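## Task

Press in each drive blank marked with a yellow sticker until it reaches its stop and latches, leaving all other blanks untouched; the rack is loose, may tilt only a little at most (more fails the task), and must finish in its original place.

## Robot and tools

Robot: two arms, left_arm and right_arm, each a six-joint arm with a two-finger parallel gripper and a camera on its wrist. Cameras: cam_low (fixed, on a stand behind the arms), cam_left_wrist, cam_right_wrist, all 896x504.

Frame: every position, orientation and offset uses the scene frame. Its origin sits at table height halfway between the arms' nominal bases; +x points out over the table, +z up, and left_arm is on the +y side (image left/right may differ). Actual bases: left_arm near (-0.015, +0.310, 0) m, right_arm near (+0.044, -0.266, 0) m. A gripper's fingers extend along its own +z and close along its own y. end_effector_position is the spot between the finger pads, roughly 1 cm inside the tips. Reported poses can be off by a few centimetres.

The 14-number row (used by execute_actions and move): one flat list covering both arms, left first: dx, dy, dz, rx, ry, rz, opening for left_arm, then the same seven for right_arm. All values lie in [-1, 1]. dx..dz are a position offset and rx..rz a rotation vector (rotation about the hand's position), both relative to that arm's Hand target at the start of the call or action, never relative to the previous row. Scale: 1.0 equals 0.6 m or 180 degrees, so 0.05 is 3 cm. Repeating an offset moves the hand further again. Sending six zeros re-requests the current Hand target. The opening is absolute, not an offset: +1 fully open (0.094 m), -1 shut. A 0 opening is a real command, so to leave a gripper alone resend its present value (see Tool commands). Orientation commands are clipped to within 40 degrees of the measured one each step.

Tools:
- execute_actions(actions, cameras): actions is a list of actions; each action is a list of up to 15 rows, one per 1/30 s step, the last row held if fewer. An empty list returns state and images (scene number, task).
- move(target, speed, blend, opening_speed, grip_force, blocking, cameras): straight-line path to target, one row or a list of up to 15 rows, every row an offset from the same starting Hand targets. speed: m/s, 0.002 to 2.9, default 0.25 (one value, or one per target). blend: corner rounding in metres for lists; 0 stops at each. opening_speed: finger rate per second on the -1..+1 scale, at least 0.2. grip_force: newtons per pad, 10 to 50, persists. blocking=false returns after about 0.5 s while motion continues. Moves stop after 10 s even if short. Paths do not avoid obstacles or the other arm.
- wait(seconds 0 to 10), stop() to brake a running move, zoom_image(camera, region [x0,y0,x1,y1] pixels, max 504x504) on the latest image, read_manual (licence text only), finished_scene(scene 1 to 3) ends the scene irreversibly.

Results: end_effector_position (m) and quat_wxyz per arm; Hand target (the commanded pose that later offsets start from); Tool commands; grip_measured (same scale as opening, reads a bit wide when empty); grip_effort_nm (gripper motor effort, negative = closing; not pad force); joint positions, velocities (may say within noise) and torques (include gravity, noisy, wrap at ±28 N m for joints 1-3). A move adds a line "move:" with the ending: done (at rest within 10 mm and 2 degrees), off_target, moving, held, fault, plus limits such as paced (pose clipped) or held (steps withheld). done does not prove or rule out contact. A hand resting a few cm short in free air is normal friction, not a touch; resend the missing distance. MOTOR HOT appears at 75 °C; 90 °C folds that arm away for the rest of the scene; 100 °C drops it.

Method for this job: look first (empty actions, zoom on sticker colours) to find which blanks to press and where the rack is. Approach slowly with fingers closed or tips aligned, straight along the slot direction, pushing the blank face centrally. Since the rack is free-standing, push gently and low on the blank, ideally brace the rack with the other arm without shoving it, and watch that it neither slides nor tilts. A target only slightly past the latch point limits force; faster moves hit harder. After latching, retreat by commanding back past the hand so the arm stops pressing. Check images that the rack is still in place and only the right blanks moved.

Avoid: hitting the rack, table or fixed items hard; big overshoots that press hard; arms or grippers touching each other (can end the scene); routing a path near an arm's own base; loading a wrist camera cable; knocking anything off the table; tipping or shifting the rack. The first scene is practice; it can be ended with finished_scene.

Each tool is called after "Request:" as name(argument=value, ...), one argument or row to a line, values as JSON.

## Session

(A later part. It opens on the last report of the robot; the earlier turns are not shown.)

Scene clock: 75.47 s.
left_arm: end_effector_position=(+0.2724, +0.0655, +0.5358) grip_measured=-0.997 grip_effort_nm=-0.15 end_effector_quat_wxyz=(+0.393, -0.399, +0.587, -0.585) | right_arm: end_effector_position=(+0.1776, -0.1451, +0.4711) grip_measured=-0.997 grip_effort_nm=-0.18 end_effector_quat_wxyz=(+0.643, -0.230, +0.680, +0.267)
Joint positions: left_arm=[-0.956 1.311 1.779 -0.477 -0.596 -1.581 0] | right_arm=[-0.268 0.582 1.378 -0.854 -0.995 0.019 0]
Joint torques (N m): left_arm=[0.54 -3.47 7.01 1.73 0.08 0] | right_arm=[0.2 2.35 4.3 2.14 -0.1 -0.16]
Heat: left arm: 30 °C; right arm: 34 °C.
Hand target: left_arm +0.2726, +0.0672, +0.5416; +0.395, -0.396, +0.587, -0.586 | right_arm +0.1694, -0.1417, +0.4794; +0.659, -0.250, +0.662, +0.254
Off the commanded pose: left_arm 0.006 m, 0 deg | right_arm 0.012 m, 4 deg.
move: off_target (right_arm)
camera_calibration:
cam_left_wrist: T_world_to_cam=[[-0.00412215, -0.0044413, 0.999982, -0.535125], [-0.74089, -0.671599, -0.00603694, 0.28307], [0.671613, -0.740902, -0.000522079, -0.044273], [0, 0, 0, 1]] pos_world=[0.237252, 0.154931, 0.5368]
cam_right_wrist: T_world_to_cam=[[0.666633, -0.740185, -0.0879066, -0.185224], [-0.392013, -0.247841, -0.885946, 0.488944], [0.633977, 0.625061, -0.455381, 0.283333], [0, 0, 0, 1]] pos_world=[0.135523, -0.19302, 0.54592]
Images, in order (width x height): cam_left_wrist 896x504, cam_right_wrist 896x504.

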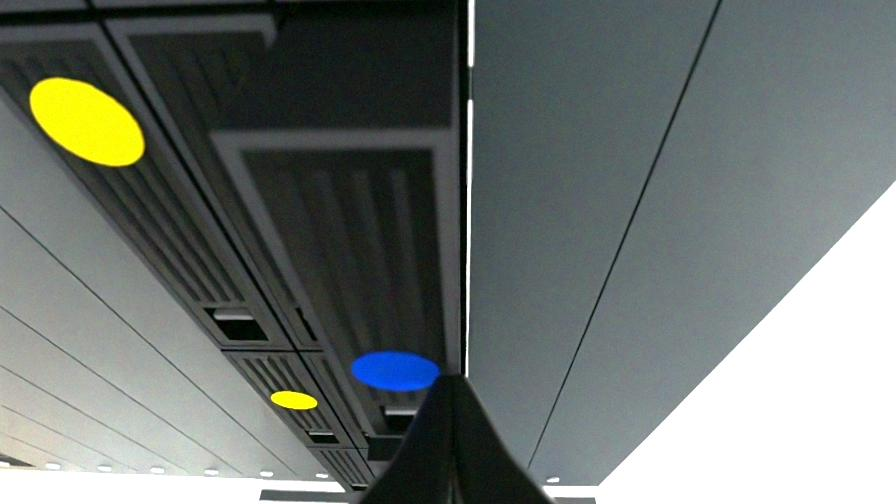

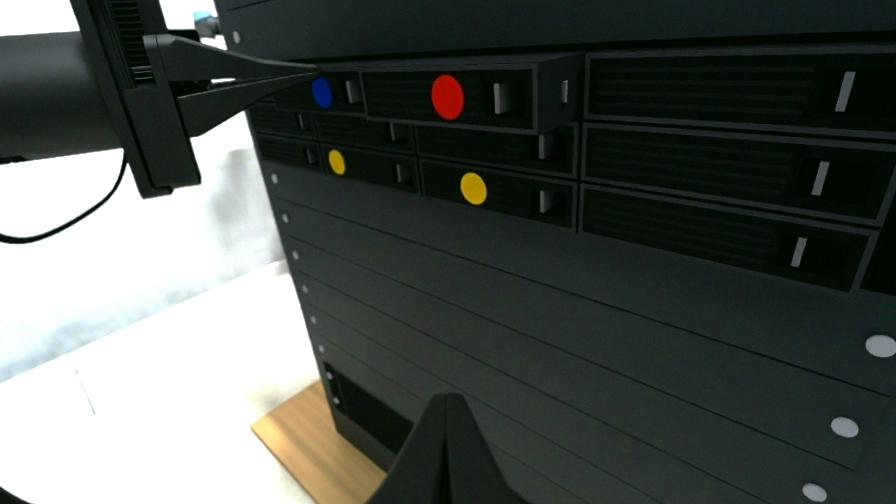

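Request:
move(
  target=[-0.03,-0.003,-0.012,0,0,0,0.3,0,0,0,0,0,0,-1],
  speed=0.1,
)

Request:
move(
  target=[0.055,0.003,0.002,0,0,0,0.3,0,0,0,0,0,0,-1],
  speed=0.06,
  cameras=["cam_left_wrist","cam_right_wrist"],
)

Request:
zoom_image(
  camera="cam_right_wrist",
  region=[200, 30, 440, 230],
)

Scene clock: 77.53 s.
left_arm: end_effector_position=(+0.2570, +0.0584, +0.5316) grip_measured=+0.298 grip_effort_nm=0.08 end_effector_quat_wxyz=(+0.387, -0.393, +0.593, -0.586) | right_arm: end_effector_position=(+0.1776, -0.1451, +0.4711) grip_measured=-0.997 grip_effort_nm=-0.18 end_effector_quat_wxyz=(+0.643, -0.230, +0.680, +0.267)
Joint positions: left_arm=[-1.023 1.29 1.752 -0.477 -0.643 -1.581 0.061] | right_arm=[-0.268 0.582 1.378 -0.854 -0.995 0.019 0]
Joint torques (N m): left_arm=[-0.64 -5.26 4.11 1.9 -0.26 0.01] | right_arm=[0.18 2.35 4.3 2.14 -0.1 -0.16]
Heat: left arm: 30 °C; right arm: 34 °C.
Hand target: left_arm +0.2545, +0.0654, +0.5344; +0.395, -0.396, +0.587, -0.586 | right_arm +0.1694, -0.1417, +0.4794; +0.659, -0.250, +0.662, +0.254
Off the commanded pose: left_arm 0.008 m, 1 deg | right_arm 0.012 m, 4 deg.
move: off_target (right_arm)

Scene clock: 79.00 s.
left_arm: end_effector_position=(+0.2880, +0.0641, +0.5191) grip_measured=+0.298 grip_effort_nm=0.08 end_effector_quat_wxyz=(+0.391, -0.399, +0.602, -0.570) | right_arm: end_effector_position=(+0.1776, -0.1451, +0.4711) grip_measured=-0.997 grip_effort_nm=-0.18 end_effector_quat_wxyz=(+0.643, -0.230, +0.680, +0.267)
Joint positions: left_arm=[-0.901 1.325 1.752 -0.477 -0.539 -1.581 0.061] | right_arm=[-0.268 0.582 1.378 -0.854 -0.995 0.019 0]
Joint torques (N m): left_arm=[0.54 -4.21 7.38 2.13 0.06 0.01] | right_arm=[0.2 2.35 4.3 2.14 -0.1 -0.16]
Heat: left arm: 31 °C; right arm: 34 °C.
Hand target: left_arm +0.2875, +0.0672, +0.5356; +0.395, -0.396, +0.587, -0.586 | right_arm +0.1694, -0.1417, +0.4794; +0.659, -0.250, +0.662, +0.254
Off the commanded pose: left_arm 0.017 m, 3 deg | right_arm 0.012 m, 4 deg.
move: off_target (left_arm, right_arm)
camera_calibration:
cam_left_wrist: T_world_to_cam=[[0.0215938, -0.0375339, 0.999062, -0.523143], [-0.742028, -0.670306, -0.00914458, 0.295398], [0.670021, -0.741135, -0.0423256, -0.0335816], [0, 0, 0, 1]] pos_world=[0.252991, 0.153483, 0.523932]
cam_right_wrist: T_world_to_cam=[[0.666633, -0.740185, -0.0879066, -0.185224], [-0.392013, -0.247841, -0.885946, 0.488944], [0.633977, 0.625061, -0.455381, 0.283333], [0, 0, 0, 1]] pos_world=[0.135523, -0.19302, 0.54592]
Images, in order (width x height): cam_left_wrist 896x504, cam_right_wrist 896x504.

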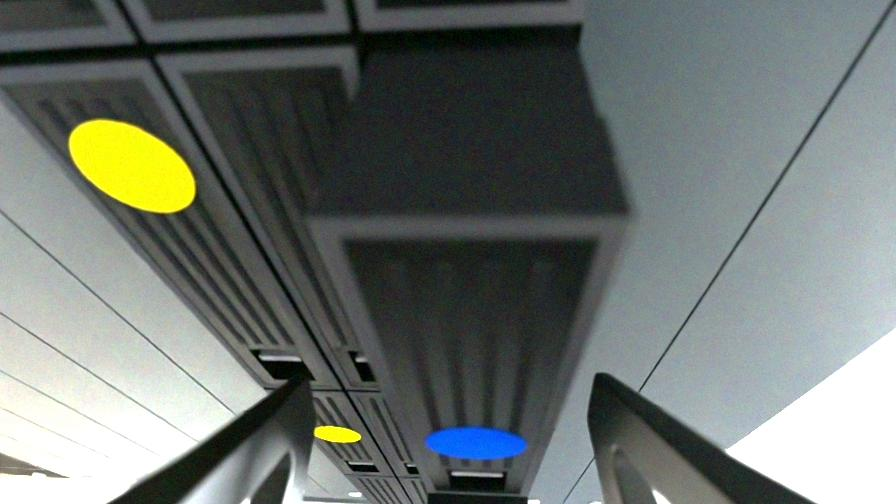

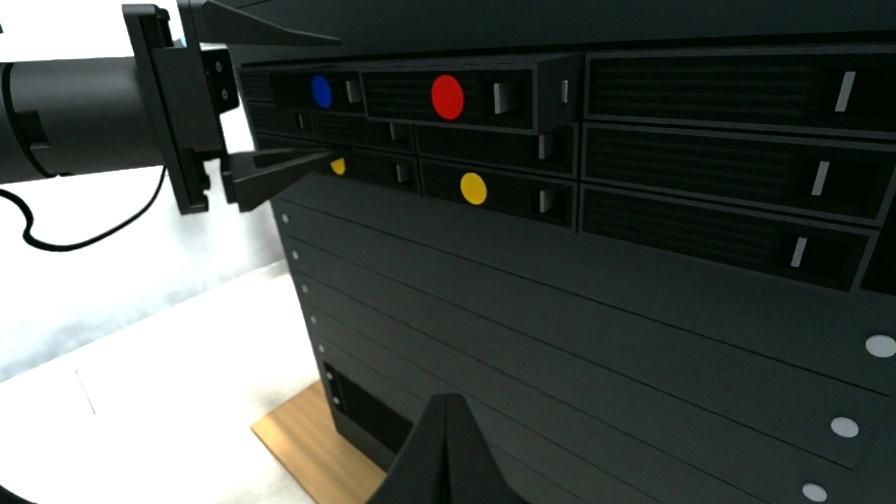

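Scaled by 2.100 from the camera's 896x504 image, which has a finer 1280x720 frame.

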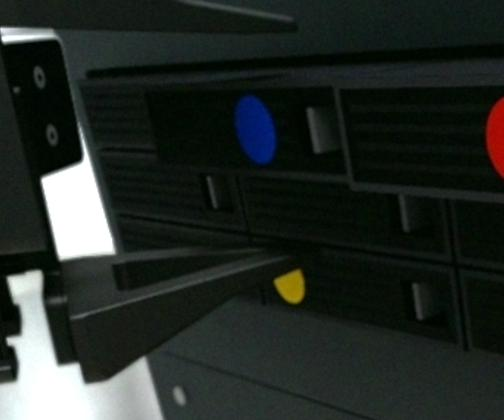

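Request:
move(
  target=[0.004,0,0.005,0,0,0,-0.3,0,0,0,0,0,0,-1],
  speed=0.03,
  opening_speed=0.4,
  grip_force=15,
  cameras=["cam_left_wrist","cam_right_wrist"],
)

Request:
zoom_image(
  camera="cam_right_wrist",
  region=[200, 30, 440, 230],
)

Scene clock: 83.23 s.
left_arm: end_effector_position=(+0.2893, +0.0656, +0.5277) grip_measured=-0.298 grip_effort_nm=-0.11 end_effector_quat_wxyz=(+0.391, -0.399, +0.595, -0.577) | right_arm: end_effector_position=(+0.1776, -0.1451, +0.4711) grip_measured=-0.997 grip_effort_nm=-0.18 end_effector_quat_wxyz=(+0.643, -0.230, +0.680, +0.267)
Joint positions: left_arm=[-0.892 1.334 1.78 -0.477 -0.53 -1.581 0.033] | right_arm=[-0.268 0.582 1.378 -0.854 -0.995 0.019 0]
Joint torques (N m): left_arm=[0.59 -3.82 7.1 2 0.07 0.02] | right_arm=[0.18 2.35 4.29 2.14 -0.1 -0.15]
Heat: left arm: 31 °C; right arm: 34 °C.
Hand target: left_arm +0.2900, +0.0672, +0.5386; +0.395, -0.396, +0.587, -0.586 | right_arm +0.1694, -0.1417, +0.4794; +0.659, -0.250, +0.662, +0.254
Off the commanded pose: left_arm 0.011 m, 2 deg | right_arm 0.012 m, 4 deg.
grip_force (N): 15, 15
move: off_target (left_arm, right_arm)
camera_calibration:
cam_left_wrist: T_world_to_cam=[[0.0102571, -0.0221644, 0.999702, -0.529833], [-0.742199, -0.67014, -0.00724258, 0.296443], [0.670101, -0.741904, -0.0233241, -0.0430073], [0, 0, 0, 1]] pos_world=[0.254273, 0.155007, 0.530819]
cam_right_wrist: T_world_to_cam=[[0.666633, -0.740185, -0.0879066, -0.185224], [-0.392013, -0.247841, -0.885946, 0.488944], [0.633977, 0.625061, -0.455381, 0.283333], [0, 0, 0, 1]] pos_world=[0.135523, -0.19302, 0.54592]
Images, in order (width x height): cam_left_wrist 896x504, cam_right_wrist 896x504.

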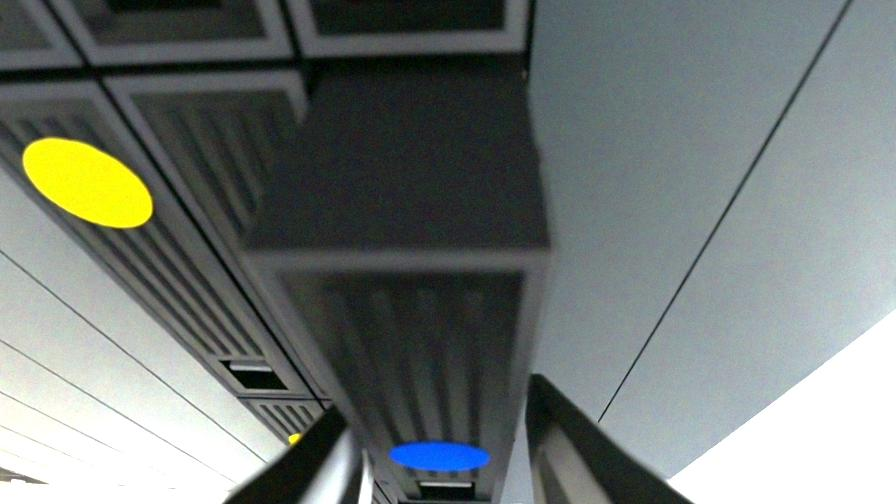

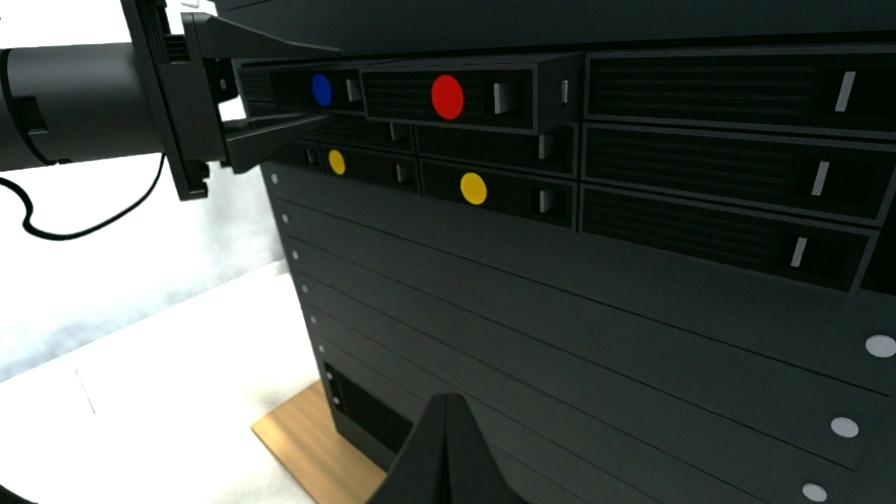

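Scaled by 2.100 from the camera's 896x504 image, which has a finer 1280x720 frame.

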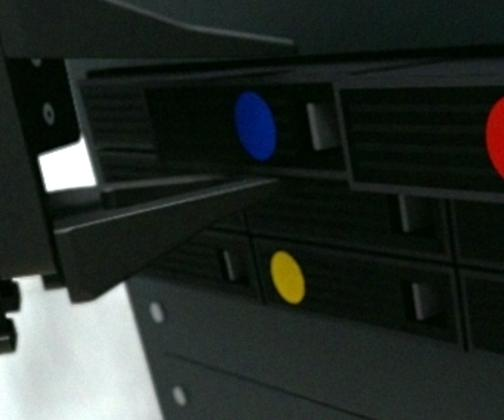

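Request:
move(
  target=[
    [0,0,-0.006,0,0,0,-0.5,0,0,0,0,0,0,-1],
  ],
  speed=0.03,
  opening_speed=0.3,
)

Request:
move(
  target=[-0.021,-0.003,0,0,0,0,-0.5,0,0,0,0,0,0,-1],
  speed=0.03,
  cameras=["cam_right_wrist"],
)

Request:
zoom_image(
  camera="cam_right_wrist",
  region=[200, 60, 440, 260],
)

Scene clock: 85.03 s.
left_arm: end_effector_position=(+0.2894, +0.0662, +0.5263) grip_measured=-0.415 grip_effort_nm=-0.39 end_effector_quat_wxyz=(+0.392, -0.401, +0.597, -0.575) | right_arm: end_effector_position=(+0.1776, -0.1451, +0.4711) grip_measured=-0.997 grip_effort_nm=-0.18 end_effector_quat_wxyz=(+0.643, -0.230, +0.680, +0.267)
Joint positions: left_arm=[-0.892 1.334 1.78 -0.484 -0.533 -1.583 0.027] | right_arm=[-0.268 0.582 1.378 -0.854 -0.995 0.019 0]
Joint torques (N m): left_arm=[0.57 -4.6 5.15 2.21 0.07 0.05] | right_arm=[0.2 2.35 4.31 2.14 -0.1 -0.16]
Heat: left arm: 31 °C; right arm: 34 °C.
Hand target: left_arm +0.2900, +0.0672, +0.5350; +0.395, -0.396, +0.587, -0.586 | right_arm +0.1694, -0.1417, +0.4794; +0.659, -0.250, +0.662, +0.254
Off the commanded pose: left_arm 0.009 m, 2 deg | right_arm 0.012 m, 4 deg.
grip_force (N): 15, 15
move: off_target (right_arm)

Scene clock: 86.20 s.
left_arm: end_effector_position=(+0.2863, +0.0652, +0.5251) grip_measured=-0.416 grip_effort_nm=-0.39 end_effector_quat_wxyz=(+0.397, -0.405, +0.594, -0.570) | right_arm: end_effector_position=(+0.1776, -0.1451, +0.4711) grip_measured=-0.997 grip_effort_nm=-0.19 end_effector_quat_wxyz=(+0.643, -0.230, +0.680, +0.267)
Joint positions: left_arm=[-0.918 1.334 1.776 -0.482 -0.577 -1.583 0.027] | right_arm=[-0.268 0.582 1.378 -0.854 -0.995 0.019 0]
Joint torques (N m): left_arm=[-1.76 -6.22 4.49 2.11 -0.06 0.03] | right_arm=[0.2 2.36 4.31 2.14 -0.1 -0.16]
Heat: left arm: 31 °C; right arm: 34 °C.
Hand target: left_arm +0.2773, +0.0654, +0.5350; +0.395, -0.396, +0.587, -0.586 | right_arm +0.1694, -0.1417, +0.4794; +0.659, -0.250, +0.662, +0.254
Off the commanded pose: left_arm 0.013 m, 2 deg | right_arm 0.012 m, 4 deg.
grip_force (N): 15, 15
move: off_target (left_arm, right_arm)
camera_calibration:
cam_right_wrist: T_world_to_cam=[[0.666633, -0.740185, -0.0879066, -0.185224], [-0.392013, -0.247841, -0.885946, 0.488944], [0.633977, 0.625061, -0.455381, 0.283333], [0, 0, 0, 1]] pos_world=[0.135523, -0.19302, 0.54592]
Images, in order (width x height): cam_right_wrist 896x504.

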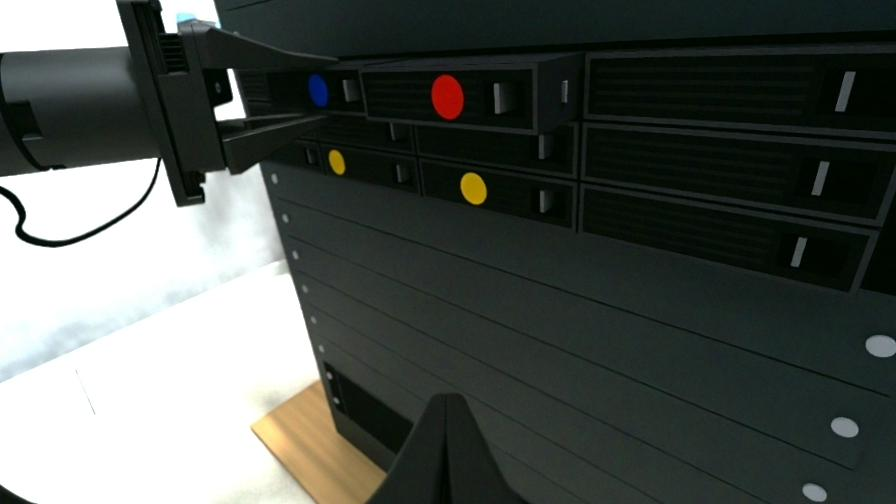

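Scaled by 2.100 from the camera's 896x504 image, which has a finer 1280x720 frame.

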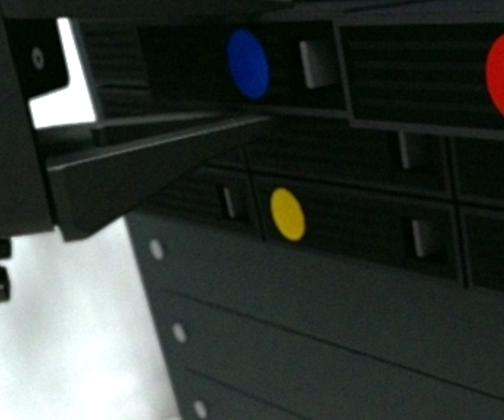

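Request:
move(
  target=[-0.0065,0,0,0,0,0,-0.5,0,0,0,0,0,0,-1],
  speed=0.03,
  cameras=["cam_right_wrist"],
)

Request:
zoom_image(
  camera="cam_right_wrist",
  region=[200, 60, 440, 260],
)

Scene clock: 87.73 s.
left_arm: end_effector_position=(+0.2843, +0.0649, +0.5247) grip_measured=-0.416 grip_effort_nm=-0.39 end_effector_quat_wxyz=(+0.400, -0.407, +0.593, -0.568) | right_arm: end_effector_position=(+0.1776, -0.1451, +0.4711) grip_measured=-0.997 grip_effort_nm=-0.18 end_effector_quat_wxyz=(+0.643, -0.230, +0.680, +0.267)
Joint positions: left_arm=[-0.931 1.332 1.773 -0.482 -0.596 -1.583 0.027] | right_arm=[-0.268 0.582 1.378 -0.854 -0.995 0.019 0]
Joint torques (N m): left_arm=[-2.02 -6.68 4.36 2.08 -0.02 0.02] | right_arm=[0.2 2.35 4.31 2.14 -0.1 -0.16]
Heat: left arm: 31 °C; right arm: 35 °C.
Hand target: left_arm +0.2734, +0.0654, +0.5350; +0.395, -0.396, +0.587, -0.586 | right_arm +0.1694, -0.1417, +0.4794; +0.659, -0.250, +0.662, +0.254
Off the commanded pose: left_arm 0.015 m, 3 deg | right_arm 0.012 m, 4 deg.
grip_force (N): 15, 15
move: off_target (left_arm, right_arm)
camera_calibration:
cam_right_wrist: T_world_to_cam=[[0.666633, -0.740185, -0.0879066, -0.185224], [-0.392013, -0.247841, -0.885946, 0.488944], [0.633977, 0.625061, -0.455381, 0.283333], [0, 0, 0, 1]] pos_world=[0.135523, -0.19302, 0.54592]
Images, in order (width x height): cam_right_wrist 896x504.

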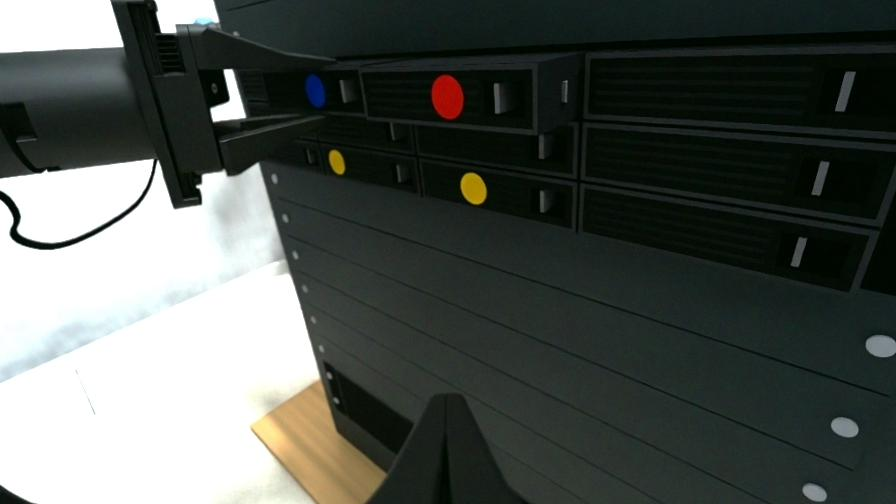

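Scaled by 2.100 from the camera's 896x504 image, which has a finer 1280x720 frame.

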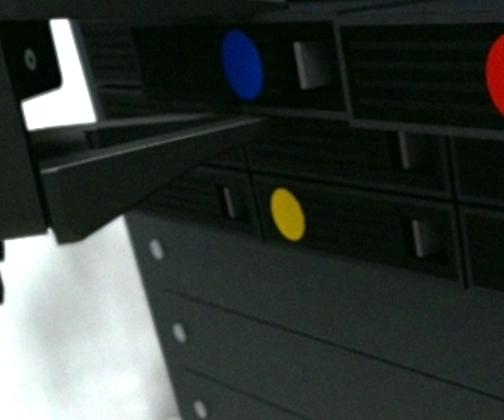

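Request:
move(
  target=[0,0,0,0,0,0,0.2,0,0,0,0,0,0,-1],
  opening_speed=0.5,
  cameras=["cam_right_wrist"],
)

Request:
zoom_image(
  camera="cam_right_wrist",
  region=[200, 60, 440, 260],
)

Scene clock: 90.27 s.
left_arm: end_effector_position=(+0.2782, +0.0619, +0.5276) grip_measured=+0.198 grip_effort_nm=0.08 end_effector_quat_wxyz=(+0.393, -0.400, +0.595, -0.576) | right_arm: end_effector_position=(+0.1776, -0.1451, +0.4711) grip_measured=-0.997 grip_effort_nm=-0.18 end_effector_quat_wxyz=(+0.643, -0.230, +0.680, +0.267)
Joint positions: left_arm=[-0.945 1.324 1.773 -0.482 -0.587 -1.583 0.056] | right_arm=[-0.268 0.582 1.378 -0.854 -0.995 0.019 0]
Joint torques (N m): left_arm=[-0.66 -5.76 4.33 2.08 -0.03 0.04] | right_arm=[0.2 2.35 4.31 2.14 -0.1 -0.16]
Heat: left arm: 31 °C; right arm: 35 °C.
Hand target: left_arm +0.2734, +0.0655, +0.5350; +0.395, -0.396, +0.586, -0.586 | right_arm +0.1694, -0.1417, +0.4794; +0.659, -0.250, +0.662, +0.254
Off the commanded pose: left_arm 0.009 m, 2 deg | right_arm 0.012 m, 4 deg.
grip_force (N): 15, 15
move: off_target (right_arm)
camera_calibration:
cam_right_wrist: T_world_to_cam=[[0.666633, -0.740185, -0.0879066, -0.185224], [-0.392013, -0.247841, -0.885946, 0.488944], [0.633977, 0.625061, -0.455381, 0.283333], [0, 0, 0, 1]] pos_world=[0.135523, -0.19302, 0.54592]
Images, in order (width x height): cam_right_wrist 896x504.

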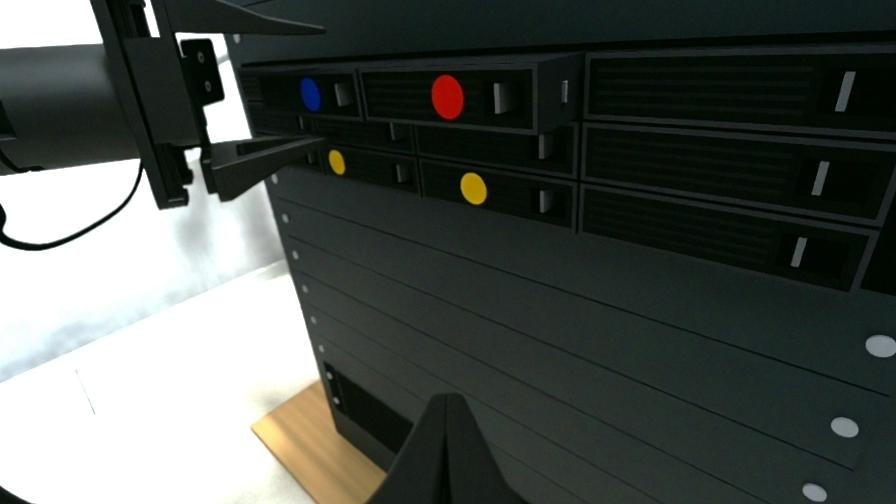

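Scaled by 2.100 from the camera's 896x504 image, which has a finer 1280x720 frame.

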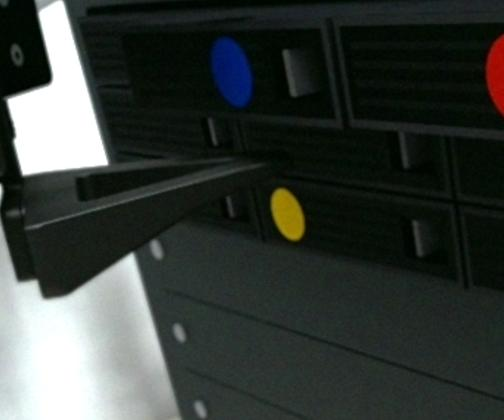

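Request:
move(
  target=[-0.11,0.03,0,0,0,0,0.2,0,0,0,0,0,0,-1],
  speed=0.15,
  cameras=["cam_low","cam_left_wrist"],
)

Request:
zoom_image(
  camera="cam_low",
  region=[390, 40, 520, 170],
)

Scene clock: 92.27 s.
left_arm: end_effector_position=(+0.2068, +0.0834, +0.5473) grip_measured=+0.198 grip_effort_nm=0.08 end_effector_quat_wxyz=(+0.383, -0.399, +0.569, -0.609) | right_arm: end_effector_position=(+0.1776, -0.1451, +0.4711) grip_measured=-0.997 grip_effort_nm=-0.18 end_effector_quat_wxyz=(+0.643, -0.230, +0.680, +0.267)
Joint positions: left_arm=[-1.212 1.164 1.698 -0.482 -0.835 -1.583 0.056] | right_arm=[-0.268 0.582 1.378 -0.854 -0.995 0.019 0]
Joint torques (N m): left_arm=[-0.62 -2.07 3.85 1.27 -0.19 0.06] | right_arm=[0.2 2.35 4.3 2.14 -0.09 -0.16]
Heat: left arm: 31 °C; right arm: 35 °C.
Hand target: left_arm +0.2074, +0.0834, +0.5350; +0.395, -0.396, +0.587, -0.586 | right_arm +0.1694, -0.1417, +0.4794; +0.659, -0.250, +0.662, +0.254
Off the commanded pose: left_arm 0.012 m, 4 deg | right_arm 0.012 m, 4 deg.
grip_force (N): 15, 15
move: off_target (left_arm, right_arm)
camera_calibration:
cam_left_wrist: T_world_to_cam=[[-0.0256834, 0.0536513, 0.998229, -0.546263], [-0.751758, -0.659243, 0.0160901, 0.235558], [0.658939, -0.750014, 0.0572644, -0.0152693], [0, 0, 0, 1]] pos_world=[0.173115, 0.173146, 0.54238]
Images, in order (width x height): cam_low 896x504, cam_left_wrist 896x504.

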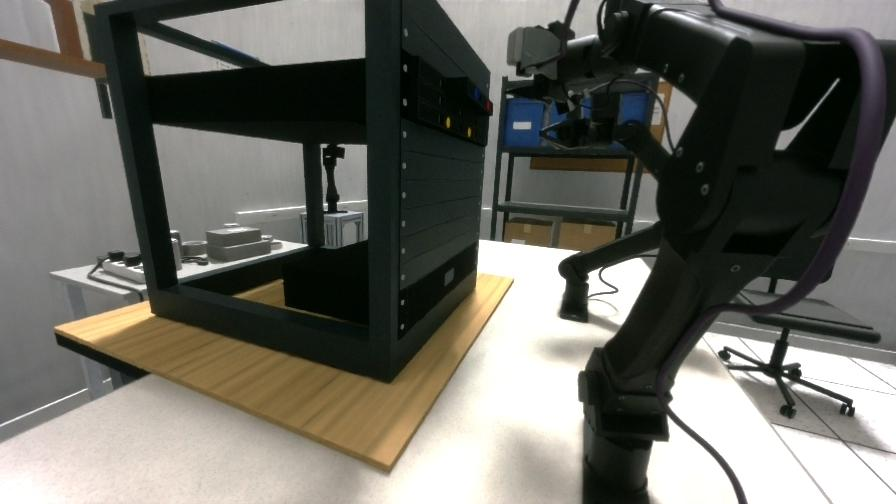

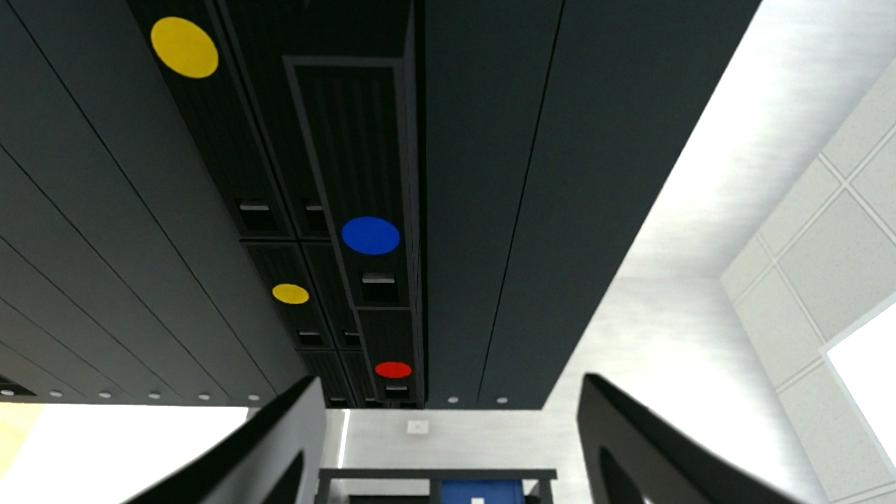

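Scaled by 3.877 from the camera's 896x504 image, which has a finer 1280x720 frame.

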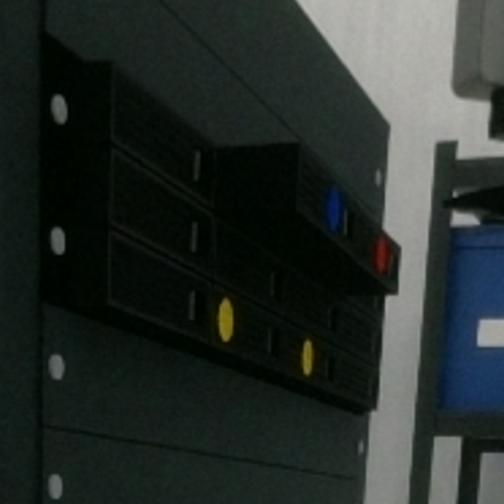

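Request:
finished_scene(
  scene=2,
)

The scene is finished: the task was done.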